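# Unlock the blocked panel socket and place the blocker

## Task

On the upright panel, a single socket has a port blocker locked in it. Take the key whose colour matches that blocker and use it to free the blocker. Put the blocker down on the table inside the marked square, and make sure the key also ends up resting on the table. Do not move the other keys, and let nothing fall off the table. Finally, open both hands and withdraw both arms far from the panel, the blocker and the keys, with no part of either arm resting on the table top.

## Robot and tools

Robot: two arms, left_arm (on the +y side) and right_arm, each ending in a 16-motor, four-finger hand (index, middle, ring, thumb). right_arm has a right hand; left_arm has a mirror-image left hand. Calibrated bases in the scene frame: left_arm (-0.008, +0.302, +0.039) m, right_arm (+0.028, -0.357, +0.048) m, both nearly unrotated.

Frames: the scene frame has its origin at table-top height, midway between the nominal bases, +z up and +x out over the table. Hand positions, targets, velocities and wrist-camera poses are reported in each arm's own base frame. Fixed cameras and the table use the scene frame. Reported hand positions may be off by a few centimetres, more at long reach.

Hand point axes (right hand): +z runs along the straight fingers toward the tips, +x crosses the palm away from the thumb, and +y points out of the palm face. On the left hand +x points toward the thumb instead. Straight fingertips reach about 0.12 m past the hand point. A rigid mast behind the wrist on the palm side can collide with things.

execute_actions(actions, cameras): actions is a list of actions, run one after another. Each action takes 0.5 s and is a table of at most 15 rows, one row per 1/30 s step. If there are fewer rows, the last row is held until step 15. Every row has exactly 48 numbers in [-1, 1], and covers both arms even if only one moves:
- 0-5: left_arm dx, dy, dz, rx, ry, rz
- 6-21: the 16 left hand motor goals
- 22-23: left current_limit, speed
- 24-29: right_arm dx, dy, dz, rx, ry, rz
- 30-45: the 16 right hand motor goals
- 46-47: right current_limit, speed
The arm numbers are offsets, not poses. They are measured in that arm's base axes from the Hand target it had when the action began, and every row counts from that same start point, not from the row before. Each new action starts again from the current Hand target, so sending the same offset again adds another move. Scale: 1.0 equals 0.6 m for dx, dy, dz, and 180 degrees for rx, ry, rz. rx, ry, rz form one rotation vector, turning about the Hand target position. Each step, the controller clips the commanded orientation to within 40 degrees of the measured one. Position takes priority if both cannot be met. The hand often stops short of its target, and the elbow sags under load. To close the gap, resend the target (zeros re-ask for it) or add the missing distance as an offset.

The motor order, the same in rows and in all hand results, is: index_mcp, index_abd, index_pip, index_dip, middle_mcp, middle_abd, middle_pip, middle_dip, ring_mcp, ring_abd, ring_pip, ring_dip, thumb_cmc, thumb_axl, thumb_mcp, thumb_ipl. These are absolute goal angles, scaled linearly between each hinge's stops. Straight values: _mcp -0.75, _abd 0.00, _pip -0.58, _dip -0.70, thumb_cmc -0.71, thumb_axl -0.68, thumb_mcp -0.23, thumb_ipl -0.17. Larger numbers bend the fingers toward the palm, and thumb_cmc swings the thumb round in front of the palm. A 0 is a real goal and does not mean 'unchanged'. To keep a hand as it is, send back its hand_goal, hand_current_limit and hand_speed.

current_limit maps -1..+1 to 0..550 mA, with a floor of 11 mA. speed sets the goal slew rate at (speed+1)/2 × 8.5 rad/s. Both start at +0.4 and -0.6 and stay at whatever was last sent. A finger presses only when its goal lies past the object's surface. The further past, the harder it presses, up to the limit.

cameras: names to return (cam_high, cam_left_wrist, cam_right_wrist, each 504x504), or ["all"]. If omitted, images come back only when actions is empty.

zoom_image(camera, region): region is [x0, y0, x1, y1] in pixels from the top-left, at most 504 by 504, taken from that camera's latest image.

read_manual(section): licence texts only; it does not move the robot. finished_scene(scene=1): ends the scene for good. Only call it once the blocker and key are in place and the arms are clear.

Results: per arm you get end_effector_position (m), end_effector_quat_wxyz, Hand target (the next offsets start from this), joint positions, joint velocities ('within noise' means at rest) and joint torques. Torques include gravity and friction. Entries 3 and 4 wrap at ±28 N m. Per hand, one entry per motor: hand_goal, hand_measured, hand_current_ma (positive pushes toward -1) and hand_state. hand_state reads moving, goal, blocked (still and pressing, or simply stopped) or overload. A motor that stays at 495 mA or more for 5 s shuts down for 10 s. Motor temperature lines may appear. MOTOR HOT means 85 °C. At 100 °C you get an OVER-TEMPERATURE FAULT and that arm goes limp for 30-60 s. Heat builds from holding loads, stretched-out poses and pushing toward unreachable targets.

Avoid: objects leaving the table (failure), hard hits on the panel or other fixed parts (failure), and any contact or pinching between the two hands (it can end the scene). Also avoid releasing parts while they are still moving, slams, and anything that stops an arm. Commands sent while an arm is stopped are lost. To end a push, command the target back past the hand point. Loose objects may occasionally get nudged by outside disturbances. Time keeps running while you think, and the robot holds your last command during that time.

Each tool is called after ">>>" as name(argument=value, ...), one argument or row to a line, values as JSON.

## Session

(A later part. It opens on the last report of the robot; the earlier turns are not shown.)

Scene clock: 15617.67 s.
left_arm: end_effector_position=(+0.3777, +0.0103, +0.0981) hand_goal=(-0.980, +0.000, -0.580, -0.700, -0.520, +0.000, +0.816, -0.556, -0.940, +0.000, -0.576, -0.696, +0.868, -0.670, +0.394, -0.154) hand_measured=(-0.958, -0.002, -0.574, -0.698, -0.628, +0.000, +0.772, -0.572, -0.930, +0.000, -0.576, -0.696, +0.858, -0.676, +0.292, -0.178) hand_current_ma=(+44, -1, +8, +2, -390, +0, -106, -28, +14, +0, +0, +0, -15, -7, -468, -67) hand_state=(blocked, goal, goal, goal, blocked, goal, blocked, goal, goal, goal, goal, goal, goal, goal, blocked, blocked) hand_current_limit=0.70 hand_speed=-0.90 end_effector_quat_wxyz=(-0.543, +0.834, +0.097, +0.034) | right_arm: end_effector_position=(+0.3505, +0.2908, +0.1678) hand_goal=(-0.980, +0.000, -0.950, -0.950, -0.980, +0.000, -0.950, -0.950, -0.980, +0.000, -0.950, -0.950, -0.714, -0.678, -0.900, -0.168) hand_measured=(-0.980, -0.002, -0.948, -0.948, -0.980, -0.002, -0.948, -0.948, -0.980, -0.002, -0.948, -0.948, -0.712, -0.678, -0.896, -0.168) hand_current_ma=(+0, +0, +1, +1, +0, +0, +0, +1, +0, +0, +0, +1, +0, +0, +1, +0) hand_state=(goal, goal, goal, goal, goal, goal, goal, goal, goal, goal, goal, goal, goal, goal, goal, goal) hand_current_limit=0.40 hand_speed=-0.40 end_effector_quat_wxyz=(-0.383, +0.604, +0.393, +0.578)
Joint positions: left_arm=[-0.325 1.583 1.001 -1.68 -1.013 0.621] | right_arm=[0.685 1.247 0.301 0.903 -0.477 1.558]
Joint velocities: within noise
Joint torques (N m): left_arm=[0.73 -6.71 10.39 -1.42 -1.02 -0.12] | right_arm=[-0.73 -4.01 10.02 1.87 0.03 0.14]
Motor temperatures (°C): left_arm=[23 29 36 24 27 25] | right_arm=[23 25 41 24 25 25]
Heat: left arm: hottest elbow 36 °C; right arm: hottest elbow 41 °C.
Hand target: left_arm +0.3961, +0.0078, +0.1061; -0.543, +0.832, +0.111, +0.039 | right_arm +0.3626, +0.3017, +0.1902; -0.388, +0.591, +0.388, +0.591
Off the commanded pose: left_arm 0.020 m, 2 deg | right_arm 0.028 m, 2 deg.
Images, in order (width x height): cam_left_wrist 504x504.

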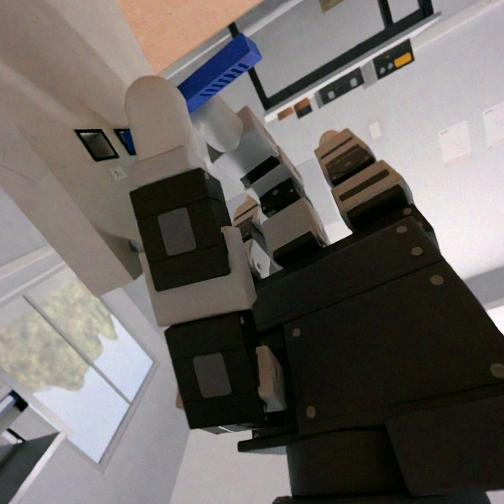

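>>> execute_actions(
  actions=[
    [[-0.03208,0.01083,-0.02292,0.00509,0.01507,0,-0.98,0,-0.58,-0.7,-0.52,0,0.816,-0.556,-0.94,0,-0.576,-0.696,0.869,-0.67,0.395,-0.154,0.7,-0.9,0,0,0,0,0,0,-0.98,0,-0.95,-0.95,-0.98,0,-0.95,-0.95,-0.98,0,-0.95,-0.95,-0.714,-0.678,-0.9,-0.168,0.4,-0.4]],
    [[-0.00674,0.00228,-0.00482,0.00107,0.00317,0,-0.98,0,-0.58,-0.7,-0.52,0,0.816,-0.556,-0.94,0,-0.576,-0.696,0.869,-0.67,0.395,-0.154,0.7,-0.9,0,0,0,0,0,0,-0.98,0,-0.95,-0.95,-0.98,0,-0.95,-0.95,-0.98,0,-0.95,-0.95,-0.714,-0.678,-0.9,-0.168,0.4,-0.4]],
  ],
  cameras=["cam_left_wrist"],
)

>>> zoom_image(
  camera="cam_left_wrist",
  region=[112, 126, 140, 154],
)

>>> zoom_image(
  camera="cam_left_wrist",
  region=[220, 30, 270, 80],
)

Scene clock: 15755.90 s.
left_arm: end_effector_position=(+0.3772, +0.0105, +0.0978) hand_goal=(-0.980, +0.000, -0.580, -0.700, -0.520, +0.000, +0.816, -0.556, -0.940, +0.000, -0.576, -0.696, +0.868, -0.670, +0.394, -0.154) hand_measured=(-0.958, -0.002, -0.574, -0.698, -0.628, +0.000, +0.772, -0.572, -0.930, +0.000, -0.576, -0.696, +0.858, -0.676, +0.292, -0.178) hand_current_ma=(+44, -1, +8, +2, -390, +0, -106, -28, +14, +0, +0, +0, -15, -7, -467, -67) hand_state=(blocked, goal, goal, goal, blocked, goal, blocked, goal, goal, goal, goal, goal, goal, goal, blocked, blocked) hand_current_limit=0.70 hand_speed=-0.90 end_effector_quat_wxyz=(-0.543, +0.833, +0.096, +0.033) | right_arm: end_effector_position=(+0.3505, +0.2908, +0.1678) hand_goal=(-0.980, +0.000, -0.950, -0.950, -0.980, +0.000, -0.950, -0.950, -0.980, +0.000, -0.950, -0.950, -0.714, -0.678, -0.900, -0.168) hand_measured=(-0.980, -0.002, -0.948, -0.948, -0.980, -0.002, -0.948, -0.948, -0.980, -0.002, -0.948, -0.948, -0.712, -0.678, -0.896, -0.168) hand_current_ma=(+0, +0, +1, +1, +0, +0, +0, +1, +0, +0, +0, +1, +0, +0, +1, +0) hand_state=(goal, goal, goal, goal, goal, goal, goal, goal, goal, goal, goal, goal, goal, goal, goal, goal) hand_current_limit=0.40 hand_speed=-0.40 end_effector_quat_wxyz=(-0.383, +0.604, +0.393, +0.578)
Joint positions: left_arm=[-0.325 1.583 1 -1.68 -1.013 0.621] | right_arm=[0.685 1.247 0.301 0.903 -0.477 1.558]
Joint torques (N m): left_arm=[0.79 -6.36 6.13 -1.43 -1.05 -0.14] | right_arm=[-0.73 -3.96 10 1.84 0.04 0.14]
Heat: left arm: hottest elbow 39 °C; right arm: hottest elbow 41 °C.
Hand target: left_arm +0.3728, +0.0156, +0.0895; -0.554, +0.827, +0.095, +0.017 | right_arm +0.3626, +0.3017, +0.1902; -0.388, +0.591, +0.388, +0.591
Off the commanded pose: left_arm 0.011 m, 2 deg | right_arm 0.028 m, 2 deg.
joint sent to its limit (left arm) — joint 4 (wrist pitch), lower limit. The joint targets still meet the commanded pose.
Images, in order (width x height): cam_left_wrist 504x504.

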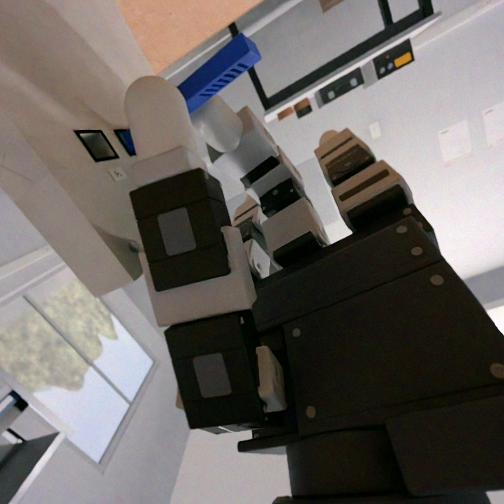

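Scaled by 18.000 from the camera's 504x504 image, which has a finer 720x720 frame.

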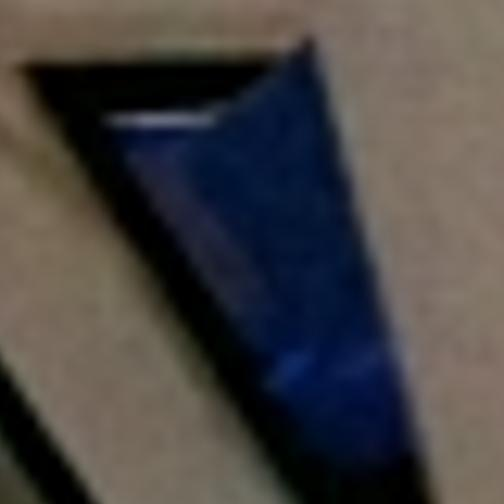

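Scaled by 10.080 from the camera's 504x504 image, which has a finer 720x720 frame.

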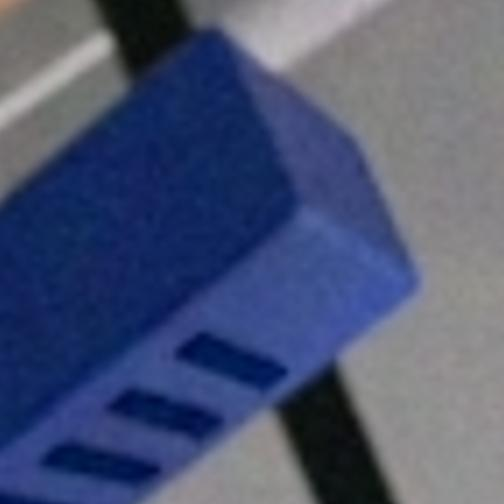

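>>> execute_actions(
  actions=[
    [[-0.00321,0.00108,-0.00229,0.00051,0.00151,0,-0.98,0,-0.58,-0.7,-0.52,0,0.816,-0.556,-0.94,0,-0.576,-0.696,0.869,-0.67,0.395,-0.154,0.7,-0.9,0,0,0,0,0,0,-0.98,0,-0.95,-0.95,-0.98,0,-0.95,-0.95,-0.98,0,-0.95,-0.95,-0.714,-0.678,-0.9,-0.168,0.4,-0.4]],
    [[0,0,0,0,0,0,-0.98,0,-0.58,-0.7,-0.535,0,0.846,-0.556,-0.94,0,-0.576,-0.696,0.869,-0.67,0.395,-0.154,0.7,-0.9,0,0,0,0,0,0,-0.98,0,-0.95,-0.95,-0.98,0,-0.95,-0.95,-0.98,0,-0.95,-0.95,-0.714,-0.678,-0.9,-0.168,0.4,-0.4]],
  ],
  cameras=["cam_left_wrist"],
)

>>> zoom_image(
  camera="cam_left_wrist",
  region=[112, 126, 140, 154],
)

>>> zoom_image(
  camera="cam_left_wrist",
  region=[220, 30, 270, 80],
)

Scene clock: 15765.63 s.
left_arm: end_effector_position=(+0.3763, +0.0110, +0.0972) hand_goal=(-0.980, +0.000, -0.580, -0.700, -0.536, +0.000, +0.846, -0.556, -0.940, +0.000, -0.576, -0.696, +0.868, -0.670, +0.394, -0.154) hand_measured=(-0.958, -0.002, -0.574, -0.698, -0.628, +0.000, +0.772, -0.572, -0.930, +0.000, -0.576, -0.696, +0.858, -0.676, +0.292, -0.178) hand_current_ma=(+44, -1, +8, +2, -314, +0, -214, -28, +14, +0, +0, +0, -15, -7, -468, -67) hand_state=(blocked, goal, goal, goal, blocked, goal, blocked, goal, goal, goal, goal, goal, goal, goal, blocked, blocked) hand_current_limit=0.70 hand_speed=-0.90 end_effector_quat_wxyz=(-0.544, +0.833, +0.096, +0.033) | right_arm: end_effector_position=(+0.3505, +0.2908, +0.1678) hand_goal=(-0.980, +0.000, -0.950, -0.950, -0.980, +0.000, -0.950, -0.950, -0.980, +0.000, -0.950, -0.950, -0.714, -0.678, -0.900, -0.168) hand_measured=(-0.980, -0.002, -0.948, -0.948, -0.980, -0.002, -0.948, -0.948, -0.980, -0.002, -0.948, -0.948, -0.712, -0.678, -0.896, -0.168) hand_current_ma=(+0, +0, +1, +1, +0, +0, +0, +1, +0, +0, +0, +1, +0, +0, +1, +0) hand_state=(goal, goal, goal, goal, goal, goal, goal, goal, goal, goal, goal, goal, goal, goal, goal, goal) hand_current_limit=0.40 hand_speed=-0.40 end_effector_quat_wxyz=(-0.383, +0.604, +0.393, +0.578)
Joint positions: left_arm=[-0.325 1.583 0.997 -1.68 -1.014 0.619] | right_arm=[0.685 1.247 0.301 0.903 -0.477 1.558]
Joint torques (N m): left_arm=[0.79 -6.3 5.98 -1.43 -1 -0.12] | right_arm=[-0.67 -3.96 10 1.87 0.03 0.14]
Heat: left arm: hottest elbow 38 °C; right arm: hottest elbow 41 °C.
Hand target: left_arm +0.3710, +0.0163, +0.0882; -0.555, +0.827, +0.094, +0.015 | right_arm +0.3626, +0.3017, +0.1902; -0.388, +0.591, +0.388, +0.591
Off the commanded pose: left_arm 0.012 m, 3 deg | right_arm 0.028 m, 2 deg.
joint sent to its limit (left arm) — joint 4 (wrist pitch), lower limit. The joint targets still meet the commanded pose.
Images, in order (width x height): cam_left_wrist 504x504.

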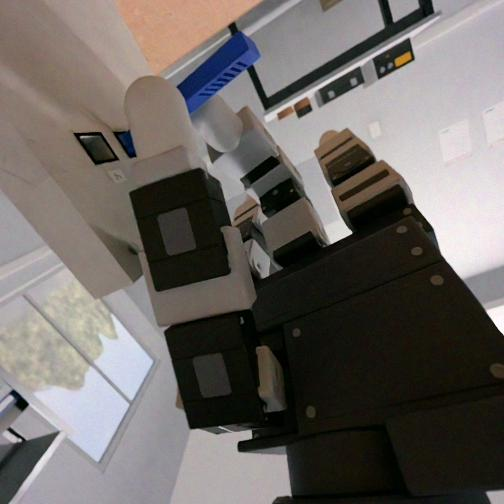

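Scaled by 18.000 from the camera's 504x504 image, which has a finer 720x720 frame.

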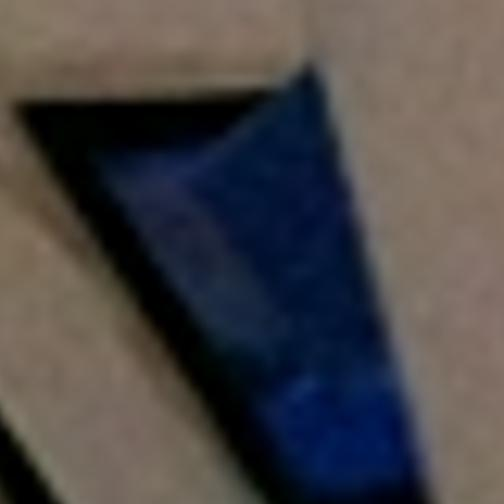

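Scaled by 10.080 from the camera's 504x504 image, which has a finer 720x720 frame.

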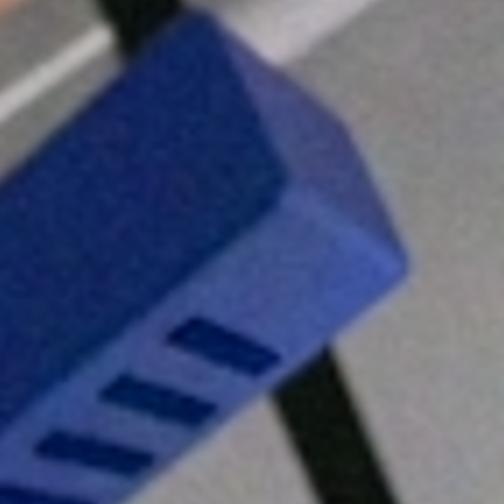

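>>> execute_actions(
  actions=[
    [[0,0,0,0,0,0,-0.98,0,-0.58,-0.7,-0.55,0,0.876,-0.556,-0.94,0,-0.576,-0.696,0.869,-0.67,0.395,-0.154,0.7,-0.9,0,0,0,0,0,0,-0.98,0,-0.95,-0.95,-0.98,0,-0.95,-0.95,-0.98,0,-0.95,-0.95,-0.714,-0.678,-0.9,-0.168,0.4,-0.4]],
    [[0,0,0,0,0,0,-0.98,0,-0.58,-0.7,-0.55,0,0.896,-0.556,-0.94,0,-0.576,-0.696,0.869,-0.67,0.395,-0.154,0.7,-0.9,0,0,0,0,0,0,-0.98,0,-0.95,-0.95,-0.98,0,-0.95,-0.95,-0.98,0,-0.95,-0.95,-0.714,-0.678,-0.9,-0.168,0.4,-0.4]],
  ],
  cameras=["cam_left_wrist"],
)

>>> zoom_image(
  camera="cam_left_wrist",
  region=[220, 30, 270, 80],
)

Scene clock: 15778.57 s.
left_arm: end_effector_position=(+0.3763, +0.0110, +0.0972) hand_goal=(-0.980, +0.000, -0.580, -0.700, -0.550, +0.000, +0.896, -0.556, -0.940, +0.000, -0.576, -0.696, +0.868, -0.670, +0.394, -0.154) hand_measured=(-0.958, -0.002, -0.574, -0.698, -0.628, +0.000, +0.782, -0.576, -0.930, +0.000, -0.576, -0.696, +0.856, -0.676, +0.292, -0.182) hand_current_ma=(+44, -1, +8, +2, -251, +0, -378, -35, +14, +0, +0, +0, -17, -8, -467, -83) hand_state=(blocked, goal, goal, goal, blocked, goal, blocked, goal, goal, goal, goal, goal, goal, goal, blocked, blocked) hand_current_limit=0.70 hand_speed=-0.90 end_effector_quat_wxyz=(-0.544, +0.833, +0.096, +0.033) | right_arm: end_effector_position=(+0.3505, +0.2908, +0.1678) hand_goal=(-0.980, +0.000, -0.950, -0.950, -0.980, +0.000, -0.950, -0.950, -0.980, +0.000, -0.950, -0.950, -0.714, -0.678, -0.900, -0.168) hand_measured=(-0.980, -0.002, -0.948, -0.948, -0.980, -0.002, -0.948, -0.948, -0.980, -0.002, -0.948, -0.948, -0.712, -0.678, -0.896, -0.168) hand_current_ma=(+0, +0, +1, +1, +0, +0, +0, +1, +0, +0, +0, +1, +0, +0, +1, +0) hand_state=(goal, goal, goal, goal, goal, goal, goal, goal, goal, goal, goal, goal, goal, goal, goal, goal) hand_current_limit=0.40 hand_speed=-0.40 end_effector_quat_wxyz=(-0.383, +0.604, +0.393, +0.578)
Joint positions: left_arm=[-0.325 1.583 0.997 -1.68 -1.014 0.619] | right_arm=[0.685 1.247 0.301 0.903 -0.477 1.558]
Joint torques (N m): left_arm=[0.79 -6.36 5.98 -1.42 -1.01 -0.12] | right_arm=[-0.67 -4.01 10 1.85 0.03 0.14]
Heat: left arm: hottest elbow 36 °C; right arm: hottest elbow 41 °C.
Hand target: left_arm +0.3709, +0.0163, +0.0882; -0.555, +0.827, +0.094, +0.015 | right_arm +0.3626, +0.3017, +0.1902; -0.388, +0.591, +0.388, +0.591
Off the commanded pose: left_arm 0.012 m, 3 deg | right_arm 0.028 m, 2 deg.
joint sent to its limit (left arm) — joint 4 (wrist pitch), lower limit. The joint targets still meet the commanded pose.
Images, in order (width x height): cam_left_wrist 504x504.

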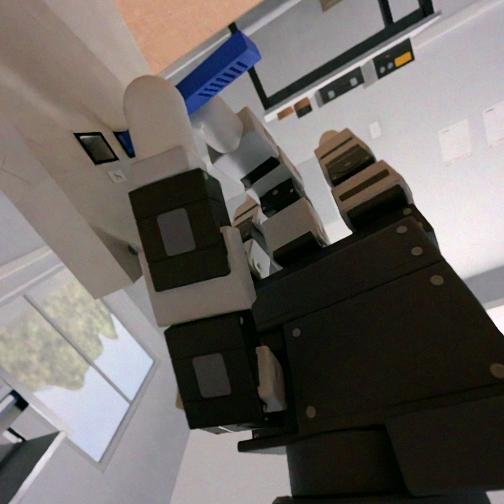

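Scaled by 10.080 from the camera's 504x504 image, which has a finer 720x720 frame.

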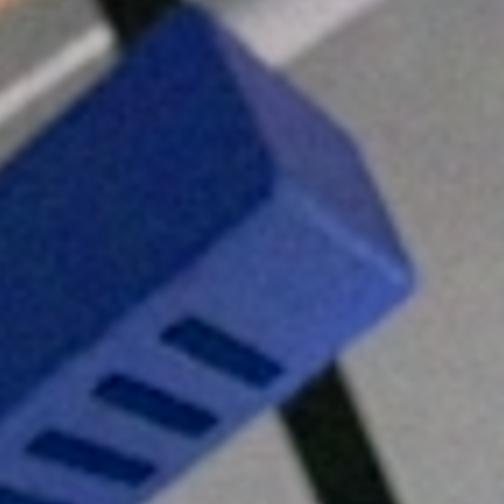

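>>> execute_actions(
  actions=[
    [[0,0,0,0,0,0,-0.98,0,-0.58,-0.7,-0.565,0,0.916,-0.556,-0.94,0,-0.576,-0.696,0.869,-0.67,0.395,-0.154,0.7,-0.9,0,0,0,0,0,0,-0.98,0,-0.95,-0.95,-0.98,0,-0.95,-0.95,-0.98,0,-0.95,-0.95,-0.714,-0.678,-0.9,-0.168,0.4,-0.4]],
  ],
  cameras=["cam_left_wrist"],
)

>>> zoom_image(
  camera="cam_left_wrist",
  region=[220, 25, 270, 75],
)

>>> zoom_image(
  camera="cam_left_wrist",
  region=[112, 126, 140, 154],
)

Scene clock: 15793.10 s.
left_arm: end_effector_position=(+0.3763, +0.0110, +0.0972) hand_goal=(-0.980, +0.000, -0.580, -0.700, -0.566, +0.000, +0.916, -0.556, -0.940, +0.000, -0.576, -0.696, +0.868, -0.670, +0.394, -0.154) hand_measured=(-0.958, -0.002, -0.574, -0.698, -0.634, +0.000, +0.796, -0.576, -0.930, +0.000, -0.576, -0.696, +0.856, -0.676, +0.292, -0.184) hand_current_ma=(+44, -1, +8, +2, -206, +0, -409, -39, +14, +0, +0, +0, -18, -9, -468, -89) hand_state=(blocked, goal, goal, goal, blocked, goal, blocked, blocked, goal, goal, goal, goal, goal, goal, blocked, blocked) hand_current_limit=0.70 hand_speed=-0.90 end_effector_quat_wxyz=(-0.544, +0.833, +0.096, +0.033) | right_arm: end_effector_position=(+0.3505, +0.2908, +0.1678) hand_goal=(-0.980, +0.000, -0.950, -0.950, -0.980, +0.000, -0.950, -0.950, -0.980, +0.000, -0.950, -0.950, -0.714, -0.678, -0.900, -0.168) hand_measured=(-0.980, -0.002, -0.948, -0.948, -0.980, -0.002, -0.948, -0.948, -0.980, -0.002, -0.948, -0.948, -0.712, -0.678, -0.896, -0.168) hand_current_ma=(+0, +0, +1, +1, +0, +0, +0, +1, +0, +0, +0, +1, +0, +0, +1, +0) hand_state=(goal, goal, goal, goal, goal, goal, goal, goal, goal, goal, goal, goal, goal, goal, goal, goal) hand_current_limit=0.40 hand_speed=-0.40 end_effector_quat_wxyz=(-0.383, +0.604, +0.393, +0.578)
Joint positions: left_arm=[-0.325 1.583 0.997 -1.68 -1.014 0.619] | right_arm=[0.685 1.247 0.301 0.903 -0.477 1.558]
Joint torques (N m): left_arm=[0.79 -6.36 5.98 -1.43 -1 -0.12] | right_arm=[-0.67 -4.01 10 1.87 0.03 0.14]
Heat: left arm: hottest elbow 35 °C; right arm: hottest elbow 41 °C.
Hand target: left_arm +0.3709, +0.0163, +0.0882; -0.555, +0.827, +0.094, +0.015 | right_arm +0.3626, +0.3017, +0.1902; -0.388, +0.591, +0.388, +0.591
Off the commanded pose: left_arm 0.012 m, 3 deg | right_arm 0.028 m, 2 deg.
joint sent to its limit (left arm) — joint 4 (wrist pitch), lower limit. The joint targets still meet the commanded pose.
Images, in order (width x height): cam_left_wrist 504x504.

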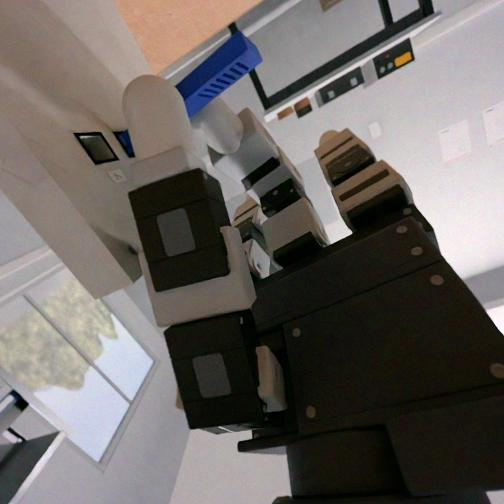

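Scaled by 10.080 from the camera's 504x504 image, which has a finer 720x720 frame.

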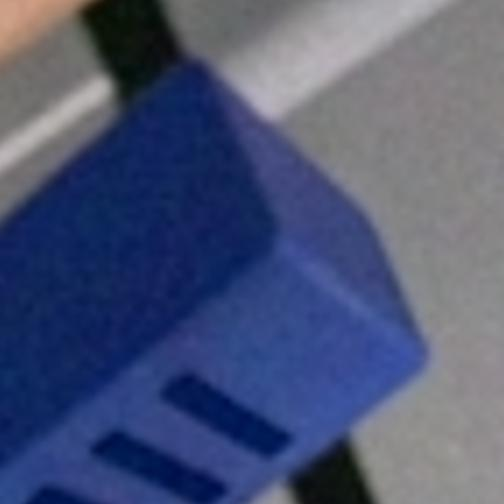

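Scaled by 18.000 from the camera's 504x504 image, which has a finer 720x720 frame.

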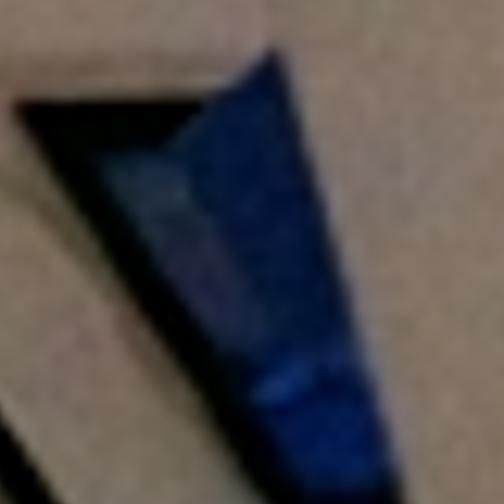

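>>> execute_actions(
  actions=[
    [[-0.00005,0.0015,0,0,0,0.00076,-0.98,0,-0.58,-0.7,-0.565,0,0.916,-0.556,-0.94,0,-0.576,-0.696,0.869,-0.67,0.395,-0.154,0.7,-0.9,0,0,0,0,0,0,-0.98,0,-0.95,-0.95,-0.98,0,-0.95,-0.95,-0.98,0,-0.95,-0.95,-0.714,-0.678,-0.9,-0.168,0.4,-0.4]],
  ],
  cameras=["cam_left_wrist"],
)

>>> zoom_image(
  camera="cam_left_wrist",
  region=[220, 25, 270, 75],
)

>>> zoom_image(
  camera="cam_left_wrist",
  region=[112, 126, 140, 154],
)

Scene clock: 15843.43 s.
left_arm: end_effector_position=(+0.3763, +0.0114, +0.0972) hand_goal=(-0.980, +0.000, -0.580, -0.700, -0.566, +0.000, +0.916, -0.556, -0.940, +0.000, -0.576, -0.696, +0.868, -0.670, +0.394, -0.154) hand_measured=(-0.958, -0.002, -0.574, -0.698, -0.634, +0.000, +0.798, -0.576, -0.930, +0.000, -0.576, -0.696, +0.856, -0.676, +0.292, -0.184) hand_current_ma=(+44, -1, +8, +2, -206, +0, -402, -39, +14, +0, +0, +0, -18, -9, -467, -95) hand_state=(blocked, goal, goal, goal, blocked, goal, blocked, blocked, goal, goal, goal, goal, goal, goal, blocked, blocked) hand_current_limit=0.70 hand_speed=-0.90 end_effector_quat_wxyz=(-0.544, +0.833, +0.097, +0.033) | right_arm: end_effector_position=(+0.3505, +0.2908, +0.1678) hand_goal=(-0.980, +0.000, -0.950, -0.950, -0.980, +0.000, -0.950, -0.950, -0.980, +0.000, -0.950, -0.950, -0.714, -0.678, -0.900, -0.168) hand_measured=(-0.980, -0.002, -0.948, -0.948, -0.980, -0.002, -0.948, -0.948, -0.980, -0.002, -0.948, -0.948, -0.712, -0.678, -0.896, -0.168) hand_current_ma=(+0, +0, +1, +1, +0, +0, +0, +1, +0, +0, +0, +1, +0, +0, +1, +0) hand_state=(goal, goal, goal, goal, goal, goal, goal, goal, goal, goal, goal, goal, goal, goal, goal, goal) hand_current_limit=0.40 hand_speed=-0.40 end_effector_quat_wxyz=(-0.383, +0.604, +0.393, +0.578)
Joint positions: left_arm=[-0.324 1.583 0.997 -1.68 -1.014 0.619] | right_arm=[0.685 1.247 0.301 0.903 -0.477 1.558]
Joint torques (N m): left_arm=[0.91 -6.36 5.98 -1.42 -1.01 -0.12] | right_arm=[-0.79 -4.01 10.03 1.85 0.03 0.13]
Heat: left arm: hottest elbow 33 °C; right arm: hottest elbow 41 °C.
Hand target: left_arm +0.3709, +0.0172, +0.0882; -0.555, +0.827, +0.095, +0.014 | right_arm +0.3626, +0.3017, +0.1902; -0.388, +0.591, +0.388, +0.591
Off the commanded pose: left_arm 0.012 m, 3 deg | right_arm 0.028 m, 2 deg.
joint sent to its limit (left arm) — joint 4 (wrist pitch), lower limit. The joint targets still meet the commanded pose.
Images, in order (width x height): cam_left_wrist 504x504.

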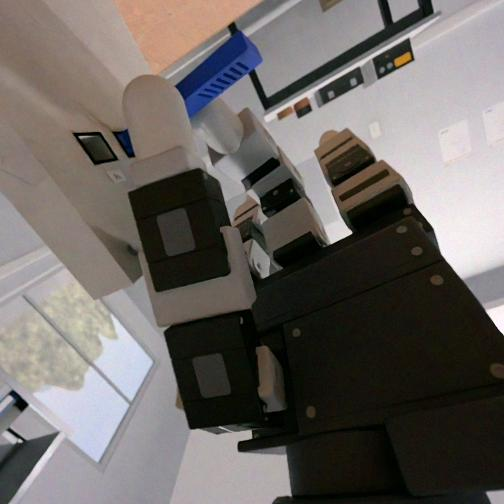

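Scaled by 10.080 from the camera's 504x504 image, which has a finer 720x720 frame.

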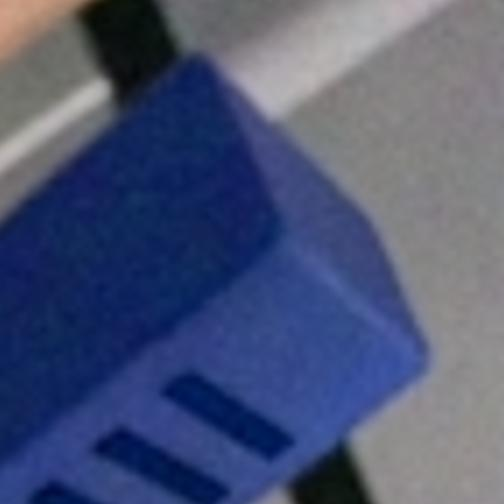

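Scaled by 18.000 from the camera's 504x504 image, which has a finer 720x720 frame.

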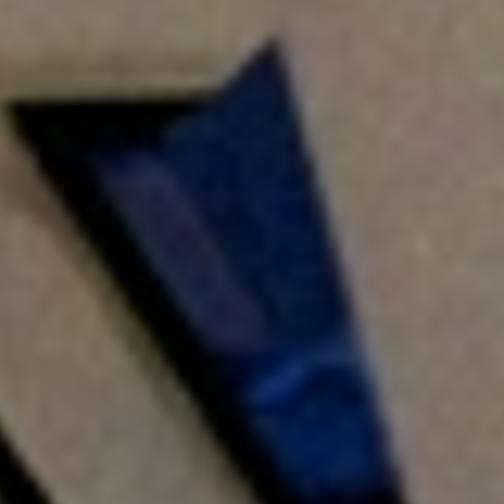

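>>> execute_actions(
  actions=[
    [[-0.00004,0.00125,0,0,0,0.00064,-0.98,0,-0.58,-0.7,-0.565,0,0.916,-0.556,-0.94,0,-0.576,-0.696,0.869,-0.67,0.395,-0.154,0.7,-0.9,0,0,0,0,0,0,-0.98,0,-0.95,-0.95,-0.98,0,-0.95,-0.95,-0.98,0,-0.95,-0.95,-0.714,-0.678,-0.9,-0.168,0.4,-0.4]],
  ],
  cameras=["cam_left_wrist"],
)

>>> zoom_image(
  camera="cam_left_wrist",
  region=[112, 126, 140, 154],
)

Scene clock: 15853.97 s.
left_arm: end_effector_position=(+0.3763, +0.0119, +0.0972) hand_goal=(-0.980, +0.000, -0.580, -0.700, -0.566, +0.000, +0.916, -0.556, -0.940, +0.000, -0.576, -0.696, +0.868, -0.670, +0.394, -0.154) hand_measured=(-0.958, -0.002, -0.574, -0.698, -0.634, +0.000, +0.800, -0.576, -0.930, +0.000, -0.576, -0.696, +0.856, -0.676, +0.292, -0.186) hand_current_ma=(+44, -1, +8, +2, -206, +0, -396, -39, +14, +0, +0, +0, -18, -9, -467, -99) hand_state=(blocked, goal, goal, goal, blocked, goal, blocked, blocked, goal, goal, goal, goal, goal, goal, blocked, blocked) hand_current_limit=0.70 hand_speed=-0.90 end_effector_quat_wxyz=(-0.544, +0.833, +0.097, +0.033) | right_arm: end_effector_position=(+0.3505, +0.2908, +0.1678) hand_goal=(-0.980, +0.000, -0.950, -0.950, -0.980, +0.000, -0.950, -0.950, -0.980, +0.000, -0.950, -0.950, -0.714, -0.678, -0.900, -0.168) hand_measured=(-0.980, -0.002, -0.948, -0.948, -0.980, -0.002, -0.948, -0.948, -0.980, -0.002, -0.948, -0.948, -0.712, -0.678, -0.896, -0.168) hand_current_ma=(+0, +0, +1, +1, +0, +0, +0, +1, +0, +0, +0, +1, +0, +0, +1, +0) hand_state=(goal, goal, goal, goal, goal, goal, goal, goal, goal, goal, goal, goal, goal, goal, goal, goal) hand_current_limit=0.40 hand_speed=-0.40 end_effector_quat_wxyz=(-0.383, +0.604, +0.393, +0.578)
Joint positions: left_arm=[-0.323 1.583 0.997 -1.68 -1.014 0.619] | right_arm=[0.685 1.247 0.301 0.903 -0.477 1.558]
Joint torques (N m): left_arm=[0.97 -6.36 6 -1.42 -1.01 -0.12] | right_arm=[-0.73 -4.01 10.03 1.85 0.03 0.15]
Heat: left arm: hottest elbow 32 °C; right arm: hottest elbow 41 °C.
Hand target: left_arm +0.3709, +0.0179, +0.0882; -0.555, +0.826, +0.096, +0.014 | right_arm +0.3626, +0.3017, +0.1902; -0.388, +0.591, +0.388, +0.591
Off the commanded pose: left_arm 0.012 m, 3 deg | right_arm 0.028 m, 2 deg.
joint sent to its limit (left arm) — joint 4 (wrist pitch), lower limit. The joint targets still meet the commanded pose.
Images, in order (width x height): cam_left_wrist 504x504.

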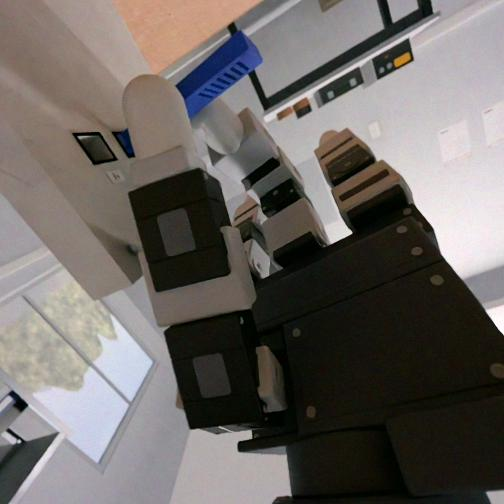

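Scaled by 18.000 from the camera's 504x504 image, which has a finer 720x720 frame.

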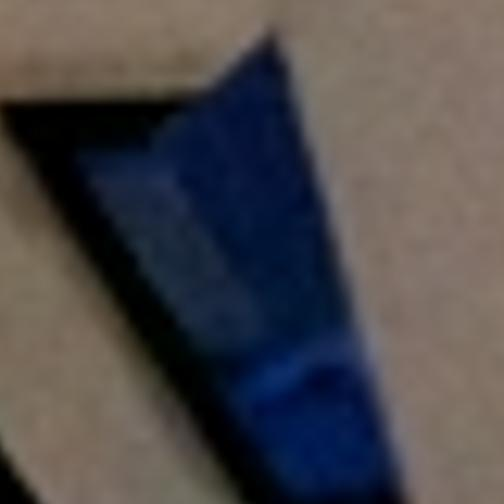

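>>> execute_actions(
  actions=[
    [[0.03208,-0.01083,0.02292,-0.00509,-0.01507,0,-0.98,0,-0.58,-0.7,-0.565,0,0.916,-0.556,-0.94,0,-0.576,-0.696,0.869,-0.67,0.395,-0.154,0.7,-0.9,0,0,0,0,0,0,-0.98,0,-0.95,-0.95,-0.98,0,-0.95,-0.95,-0.98,0,-0.95,-0.95,-0.714,-0.678,-0.9,-0.168,0.4,-0.4]],
    [[0.00321,-0.00108,0.00229,-0.00051,-0.00151,0,-0.98,0,-0.58,-0.7,-0.565,0,0.916,-0.556,-0.94,0,-0.576,-0.696,0.869,-0.67,0.395,-0.154,0.7,-0.9,0,0,0,0,0,0,-0.98,0,-0.95,-0.95,-0.98,0,-0.95,-0.95,-0.98,0,-0.95,-0.95,-0.714,-0.678,-0.9,-0.168,0.4,-0.4]],
    [[0.00257,-0.00087,0.00183,-0.00041,-0.00121,0,-0.98,0,-0.58,-0.7,-0.565,0,0.916,-0.556,-0.94,0,-0.576,-0.696,0.869,-0.67,0.395,-0.154,0.7,-0.9,0,0,0,0,0,0,-0.98,0,-0.95,-0.95,-0.98,0,-0.95,-0.95,-0.98,0,-0.95,-0.95,-0.714,-0.678,-0.9,-0.168,0.4,-0.4]],
  ],
  cameras=["cam_left_wrist"],
)

>>> zoom_image(
  camera="cam_left_wrist",
  region=[112, 126, 140, 154],
)

>>> zoom_image(
  camera="cam_left_wrist",
  region=[220, 25, 270, 75],
)

Scene clock: 15870.57 s.
left_arm: end_effector_position=(+0.3772, +0.0117, +0.0978) hand_goal=(-0.980, +0.000, -0.580, -0.700, -0.566, +0.000, +0.916, -0.556, -0.940, +0.000, -0.576, -0.696, +0.868, -0.670, +0.394, -0.154) hand_measured=(-0.958, -0.002, -0.574, -0.698, -0.634, +0.000, +0.800, -0.576, -0.930, +0.000, -0.576, -0.696, +0.856, -0.676, +0.292, -0.186) hand_current_ma=(+44, -1, +8, +2, -206, +0, -393, -39, +14, +0, +0, +0, -18, -9, -468, -100) hand_state=(blocked, goal, goal, goal, blocked, goal, blocked, blocked, goal, goal, goal, goal, goal, goal, blocked, blocked) hand_current_limit=0.70 hand_speed=-0.90 end_effector_quat_wxyz=(-0.544, +0.833, +0.098, +0.033) | right_arm: end_effector_position=(+0.3505, +0.2908, +0.1678) hand_goal=(-0.980, +0.000, -0.950, -0.950, -0.980, +0.000, -0.950, -0.950, -0.980, +0.000, -0.950, -0.950, -0.714, -0.678, -0.900, -0.168) hand_measured=(-0.980, -0.002, -0.948, -0.948, -0.980, -0.002, -0.948, -0.948, -0.980, -0.002, -0.948, -0.948, -0.712, -0.678, -0.896, -0.168) hand_current_ma=(+0, +0, +1, +1, +0, +0, +0, +1, +0, +0, +0, +1, +0, +0, +1, +0) hand_state=(goal, goal, goal, goal, goal, goal, goal, goal, goal, goal, goal, goal, goal, goal, goal, goal) hand_current_limit=0.40 hand_speed=-0.40 end_effector_quat_wxyz=(-0.383, +0.604, +0.393, +0.578)
Joint positions: left_arm=[-0.322 1.583 0.999 -1.68 -1.014 0.619] | right_arm=[0.685 1.247 0.301 0.903 -0.477 1.558]
Joint torques (N m): left_arm=[0.85 -6.71 10.09 -1.42 -0.98 -0.11] | right_arm=[-0.73 -3.9 10.02 1.87 0.04 0.14]
Heat: left arm: hottest elbow 32 °C; right arm: hottest elbow 41 °C.
Hand target: left_arm +0.3935, +0.0103, +0.1043; -0.544, +0.831, +0.111, +0.036 | right_arm +0.3626, +0.3017, +0.1902; -0.388, +0.591, +0.388, +0.591
Off the commanded pose: left_arm 0.018 m, 2 deg | right_arm 0.028 m, 2 deg.
joint sent to its limit (left arm) — joint 4 (wrist pitch), lower limit. The joint targets still meet the commanded pose.
Images, in order (width x height): cam_left_wrist 504x504.

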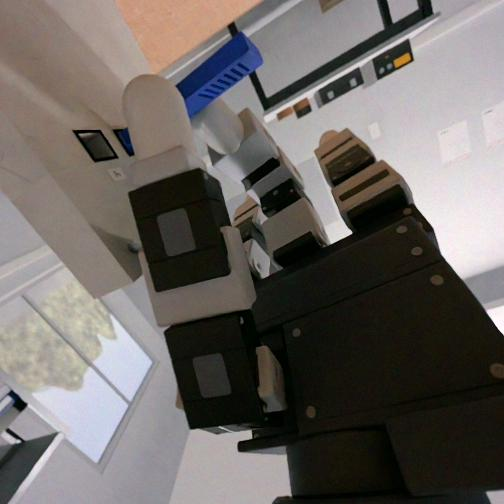

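Scaled by 18.000 from the camera's 504x504 image, which has a finer 720x720 frame.

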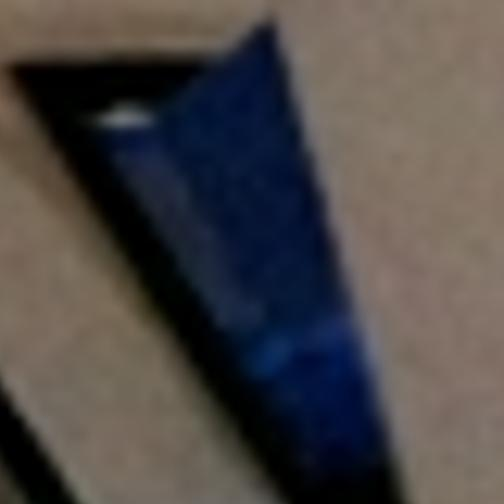

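Scaled by 10.080 from the camera's 504x504 image, which has a finer 720x720 frame.

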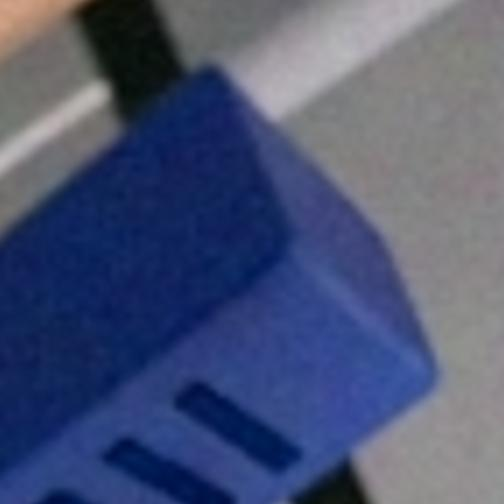

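>>> execute_actions(
  actions=[
    [[0.00257,-0.00087,0.00183,-0.00041,-0.00121,0,-0.98,0,-0.58,-0.7,-0.565,0,0.916,-0.556,-0.94,0,-0.576,-0.696,0.869,-0.67,0.395,-0.154,0.7,-0.9,0,0,0,0,0,0,-0.98,0,-0.95,-0.95,-0.98,0,-0.95,-0.95,-0.98,0,-0.95,-0.95,-0.714,-0.678,-0.9,-0.168,0.4,-0.4]],
    [[0.00257,-0.00087,0.00183,-0.00041,-0.00121,0,-0.98,0,-0.58,-0.7,-0.565,0,0.916,-0.556,-0.94,0,-0.576,-0.696,0.869,-0.67,0.395,-0.154,0.7,-0.9,0,0,0,0,0,0,-0.98,0,-0.95,-0.95,-0.98,0,-0.95,-0.95,-0.98,0,-0.95,-0.95,-0.714,-0.678,-0.9,-0.168,0.4,-0.4]],
  ],
  cameras=["cam_left_wrist"],
)

>>> zoom_image(
  camera="cam_left_wrist",
  region=[112, 126, 140, 154],
)

>>> zoom_image(
  camera="cam_left_wrist",
  region=[220, 25, 270, 75],
)

Scene clock: 15878.40 s.
left_arm: end_effector_position=(+0.3778, +0.0115, +0.0982) hand_goal=(-0.980, +0.000, -0.580, -0.700, -0.566, +0.000, +0.916, -0.556, -0.940, +0.000, -0.576, -0.696, +0.868, -0.670, +0.394, -0.154) hand_measured=(-0.958, -0.002, -0.574, -0.698, -0.636, +0.000, +0.802, -0.576, -0.930, +0.000, -0.576, -0.696, +0.856, -0.676, +0.292, -0.186) hand_current_ma=(+44, -1, +8, +2, -211, +0, -386, -39, +14, +0, +0, +0, -18, -8, -467, -100) hand_state=(blocked, goal, goal, goal, blocked, goal, blocked, blocked, goal, goal, goal, goal, goal, goal, blocked, blocked) hand_current_limit=0.70 hand_speed=-0.90 end_effector_quat_wxyz=(-0.543, +0.834, +0.098, +0.033) | right_arm: end_effector_position=(+0.3505, +0.2908, +0.1678) hand_goal=(-0.980, +0.000, -0.950, -0.950, -0.980, +0.000, -0.950, -0.950, -0.980, +0.000, -0.950, -0.950, -0.714, -0.678, -0.900, -0.168) hand_measured=(-0.980, -0.002, -0.948, -0.948, -0.980, -0.002, -0.948, -0.948, -0.980, -0.002, -0.948, -0.948, -0.712, -0.678, -0.896, -0.168) hand_current_ma=(+0, +0, +1, +1, +0, +0, +0, +1, +0, +0, +0, +1, +0, +0, +1, +0) hand_state=(goal, goal, goal, goal, goal, goal, goal, goal, goal, goal, goal, goal, goal, goal, goal, goal) hand_current_limit=0.40 hand_speed=-0.40 end_effector_quat_wxyz=(-0.383, +0.604, +0.393, +0.578)
Joint positions: left_arm=[-0.322 1.583 1.002 -1.68 -1.012 0.622] | right_arm=[0.685 1.247 0.301 0.903 -0.477 1.558]
Joint torques (N m): left_arm=[0.79 -6.77 10.45 -1.42 -1.04 -0.13] | right_arm=[-0.56 -3.9 10.03 1.85 0.03 0.14]
Heat: left arm: hottest elbow 33 °C; right arm: hottest elbow 41 °C.
Hand target: left_arm +0.3966, +0.0093, +0.1066; -0.542, +0.831, +0.114, +0.039 | right_arm +0.3626, +0.3017, +0.1902; -0.388, +0.591, +0.388, +0.591
Off the commanded pose: left_arm 0.021 m, 2 deg | right_arm 0.028 m, 2 deg.
joint sent to its limit (left arm) — joint 4 (wrist pitch), lower limit. The joint targets still meet the commanded pose.
Images, in order (width x height): cam_left_wrist 504x504.

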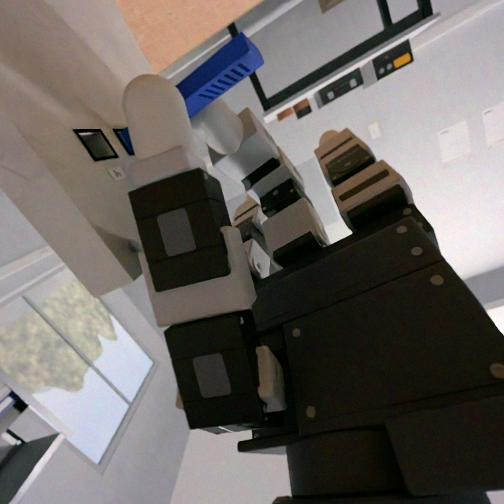

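Scaled by 18.000 from the camera's 504x504 image, which has a finer 720x720 frame.

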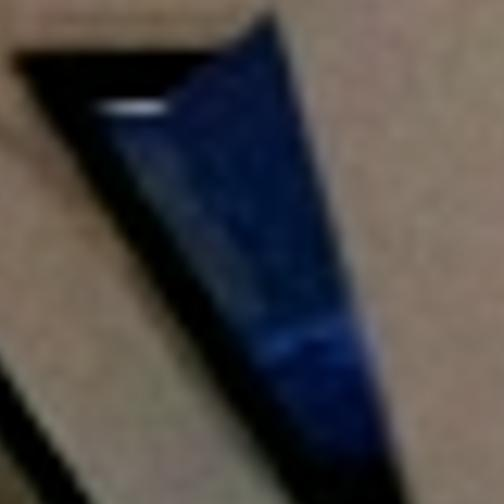

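Scaled by 10.080 from the camera's 504x504 image, which has a finer 720x720 frame.

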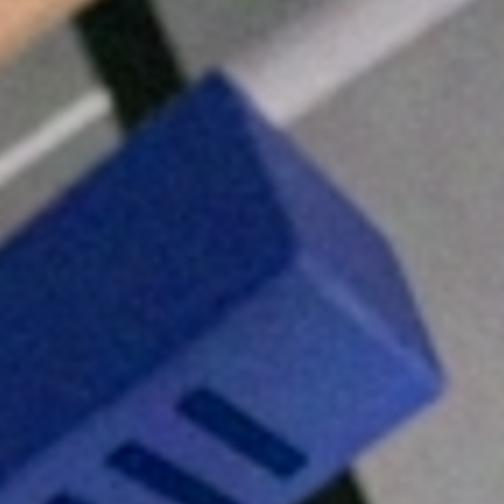

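>>> zoom_image(
  camera="cam_left_wrist",
  region=[0, 230, 200, 430],
)

>>> zoom_image(
  camera="cam_left_wrist",
  region=[0, 120, 160, 280],
)

>>> zoom_image(
  camera="cam_left_wrist",
  region=[200, 0, 504, 304],
)

Scaled by 2.520 from the camera's 504x504 image, which has a finer 720x720 frame.

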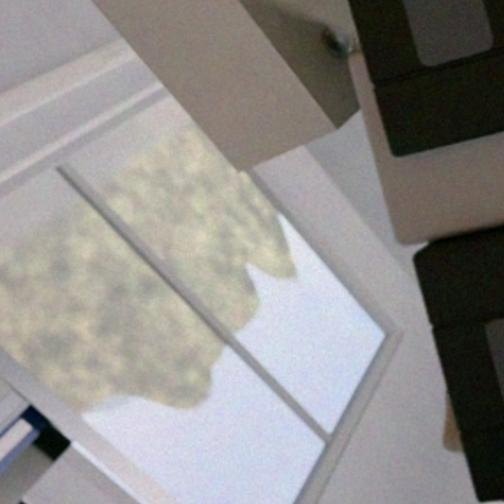

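Scaled by 3.150 from the camera's 504x504 image, which has a finer 720x720 frame.

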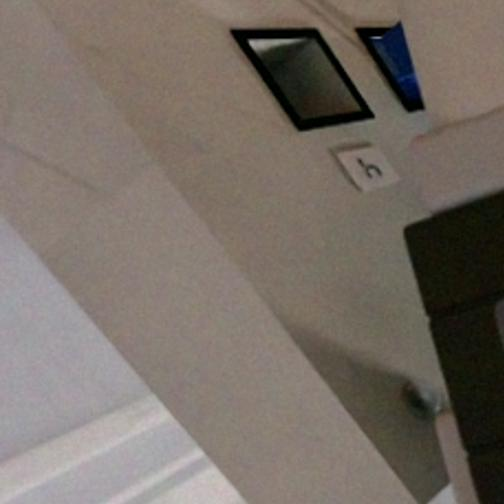

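Scaled by 1.658 from the camera's 504x504 image, which has a finer 720x720 frame.

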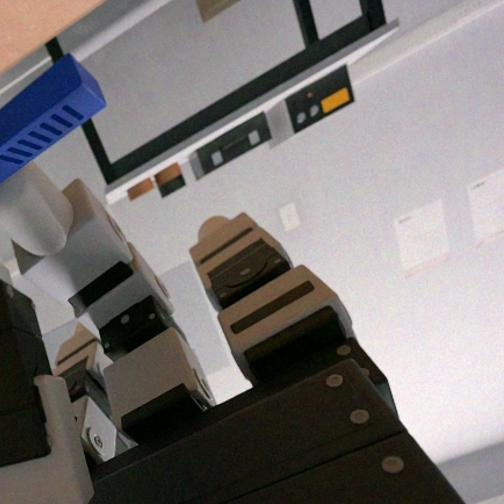

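>>> execute_actions(
  actions=[],
  cameras=["all"],
)

>>> zoom_image(
  camera="cam_high",
  region=[130, 90, 260, 220],
)

>>> zoom_image(
  camera="cam_high",
  region=[190, 120, 250, 180],
)

>>> zoom_image(
  camera="cam_right_wrist",
  region=[210, 80, 370, 240],
)

Scene clock: 15964.63 s.
left_arm: end_effector_position=(+0.3778, +0.0115, +0.0982) hand_goal=(-0.980, +0.000, -0.580, -0.700, -0.566, +0.000, +0.916, -0.556, -0.940, +0.000, -0.576, -0.696, +0.868, -0.670, +0.394, -0.154) hand_measured=(-0.958, -0.002, -0.574, -0.698, -0.636, +0.000, +0.802, -0.576, -0.930, +0.000, -0.576, -0.696, +0.856, -0.676, +0.292, -0.186) hand_current_ma=(+44, -1, +8, +2, -211, +0, -386, -39, +14, +0, +0, +0, -18, -8, -468, -100) hand_state=(blocked, goal, goal, goal, blocked, goal, blocked, blocked, goal, goal, goal, goal, goal, goal, blocked, blocked) hand_current_limit=0.70 hand_speed=-0.90 end_effector_quat_wxyz=(-0.543, +0.834, +0.098, +0.033) | right_arm: end_effector_position=(+0.3505, +0.2908, +0.1678) hand_goal=(-0.980, +0.000, -0.950, -0.950, -0.980, +0.000, -0.950, -0.950, -0.980, +0.000, -0.950, -0.950, -0.714, -0.678, -0.900, -0.168) hand_measured=(-0.980, -0.002, -0.948, -0.948, -0.980, -0.002, -0.948, -0.948, -0.980, -0.002, -0.948, -0.948, -0.712, -0.678, -0.896, -0.168) hand_current_ma=(+0, +0, +1, +1, +0, +0, +0, +1, +0, +0, +0, +1, +0, +0, +1, +0) hand_state=(goal, goal, goal, goal, goal, goal, goal, goal, goal, goal, goal, goal, goal, goal, goal, goal) hand_current_limit=0.40 hand_speed=-0.40 end_effector_quat_wxyz=(-0.383, +0.604, +0.393, +0.578)
Joint positions: left_arm=[-0.322 1.583 1.002 -1.68 -1.012 0.622] | right_arm=[0.685 1.247 0.301 0.903 -0.477 1.558]
Joint velocities: within noise
Joint torques (N m): left_arm=[0.91 -6.71 10.45 -1.42 -1.04 -0.13] | right_arm=[-0.73 -4.07 10.02 1.87 0.03 0.15]
Motor temperatures (°C): left_arm=[23 29 36 24 27 25] | right_arm=[23 25 41 24 25 25]
Heat: left arm: hottest elbow 36 °C; right arm: hottest elbow 41 °C.
Hand target: left_arm +0.3966, +0.0093, +0.1066; -0.542, +0.831, +0.114, +0.039 | right_arm +0.3626, +0.3017, +0.1902; -0.388, +0.591, +0.388, +0.591
Off the commanded pose: left_arm 0.021 m, 2 deg | right_arm 0.028 m, 2 deg.

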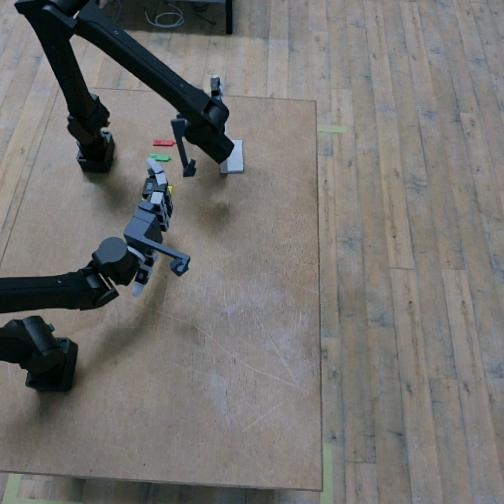

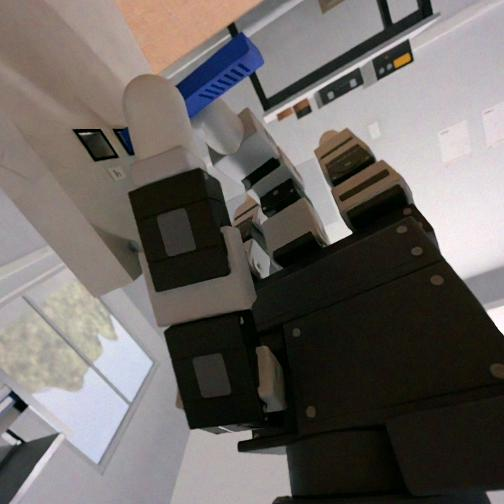

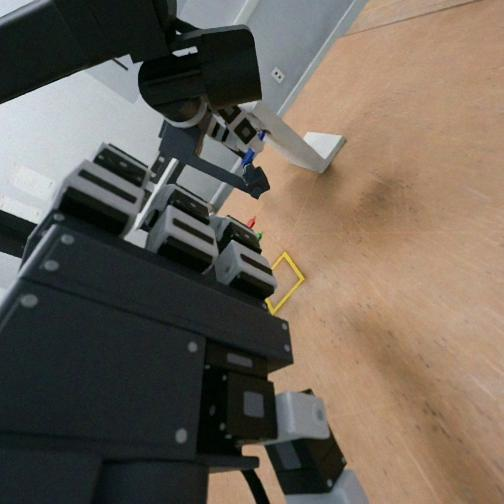

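Scaled by 3.877 from the camera's 504x504 image, which has a finer 720x720 frame.

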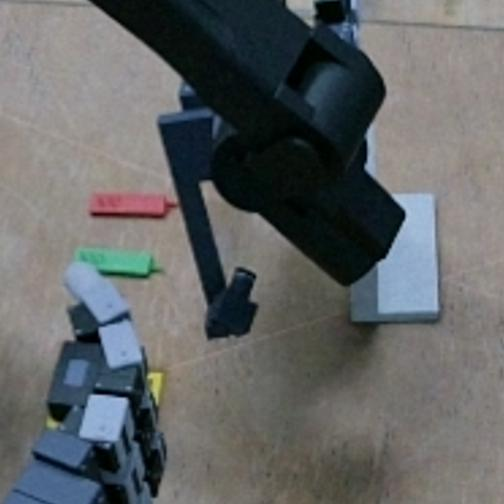

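Scaled by 8.400 from the camera's 504x504 image, which has a finer 720x720 frame.

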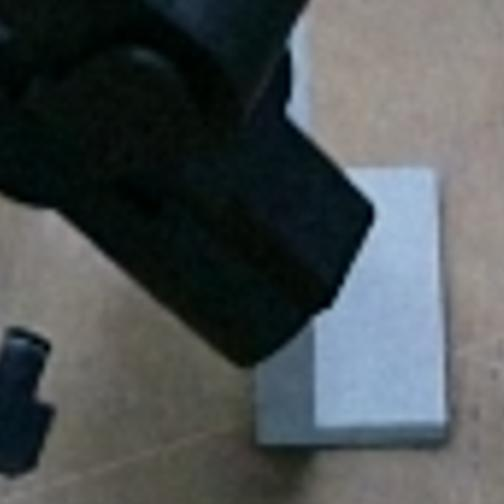

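Scaled by 3.150 from the camera's 504x504 image, which has a finer 720x720 frame.

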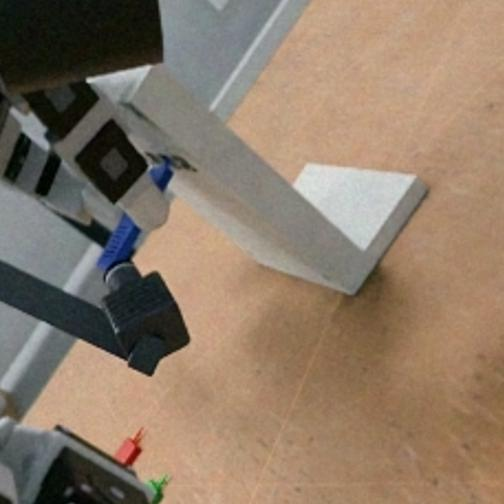

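>>> zoom_image(
  camera="cam_right_wrist",
  region=[236, 120, 276, 170],
)

>>> zoom_image(
  camera="cam_right_wrist",
  region=[240, 100, 360, 190],
)

Scaled by 10.080 from the camera's 504x504 image, which has a finer 720x720 frame.

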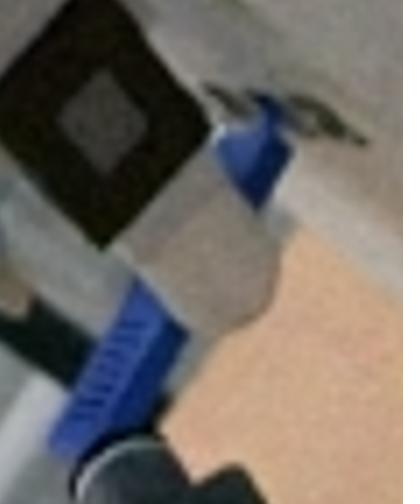

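Scaled by 4.200 from the camera's 504x504 image, which has a finer 720x720 frame.

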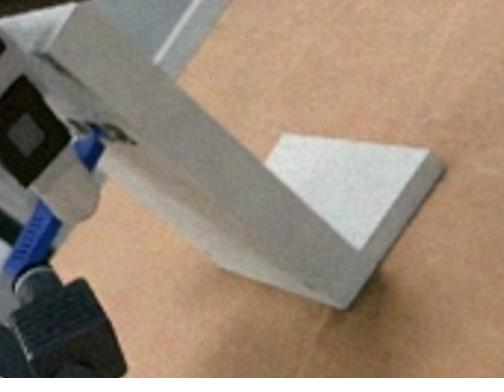

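>>> zoom_image(
  camera="cam_left_wrist",
  region=[80, 255, 150, 325],
)

>>> zoom_image(
  camera="cam_left_wrist",
  region=[66, 120, 136, 190],
)

Scaled by 7.200 from the camera's 504x504 image, which has a finer 720x720 frame.

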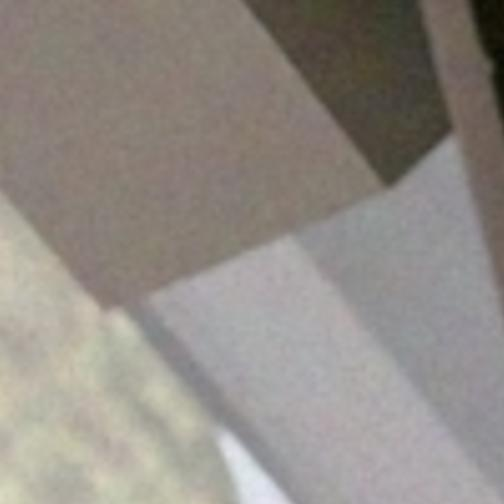

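Scaled by 7.200 from the camera's 504x504 image, which has a finer 720x720 frame.

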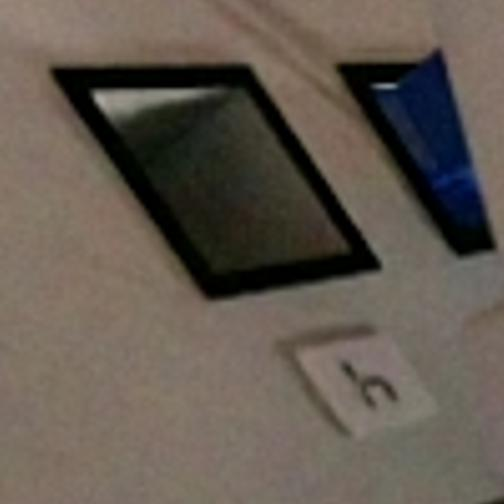

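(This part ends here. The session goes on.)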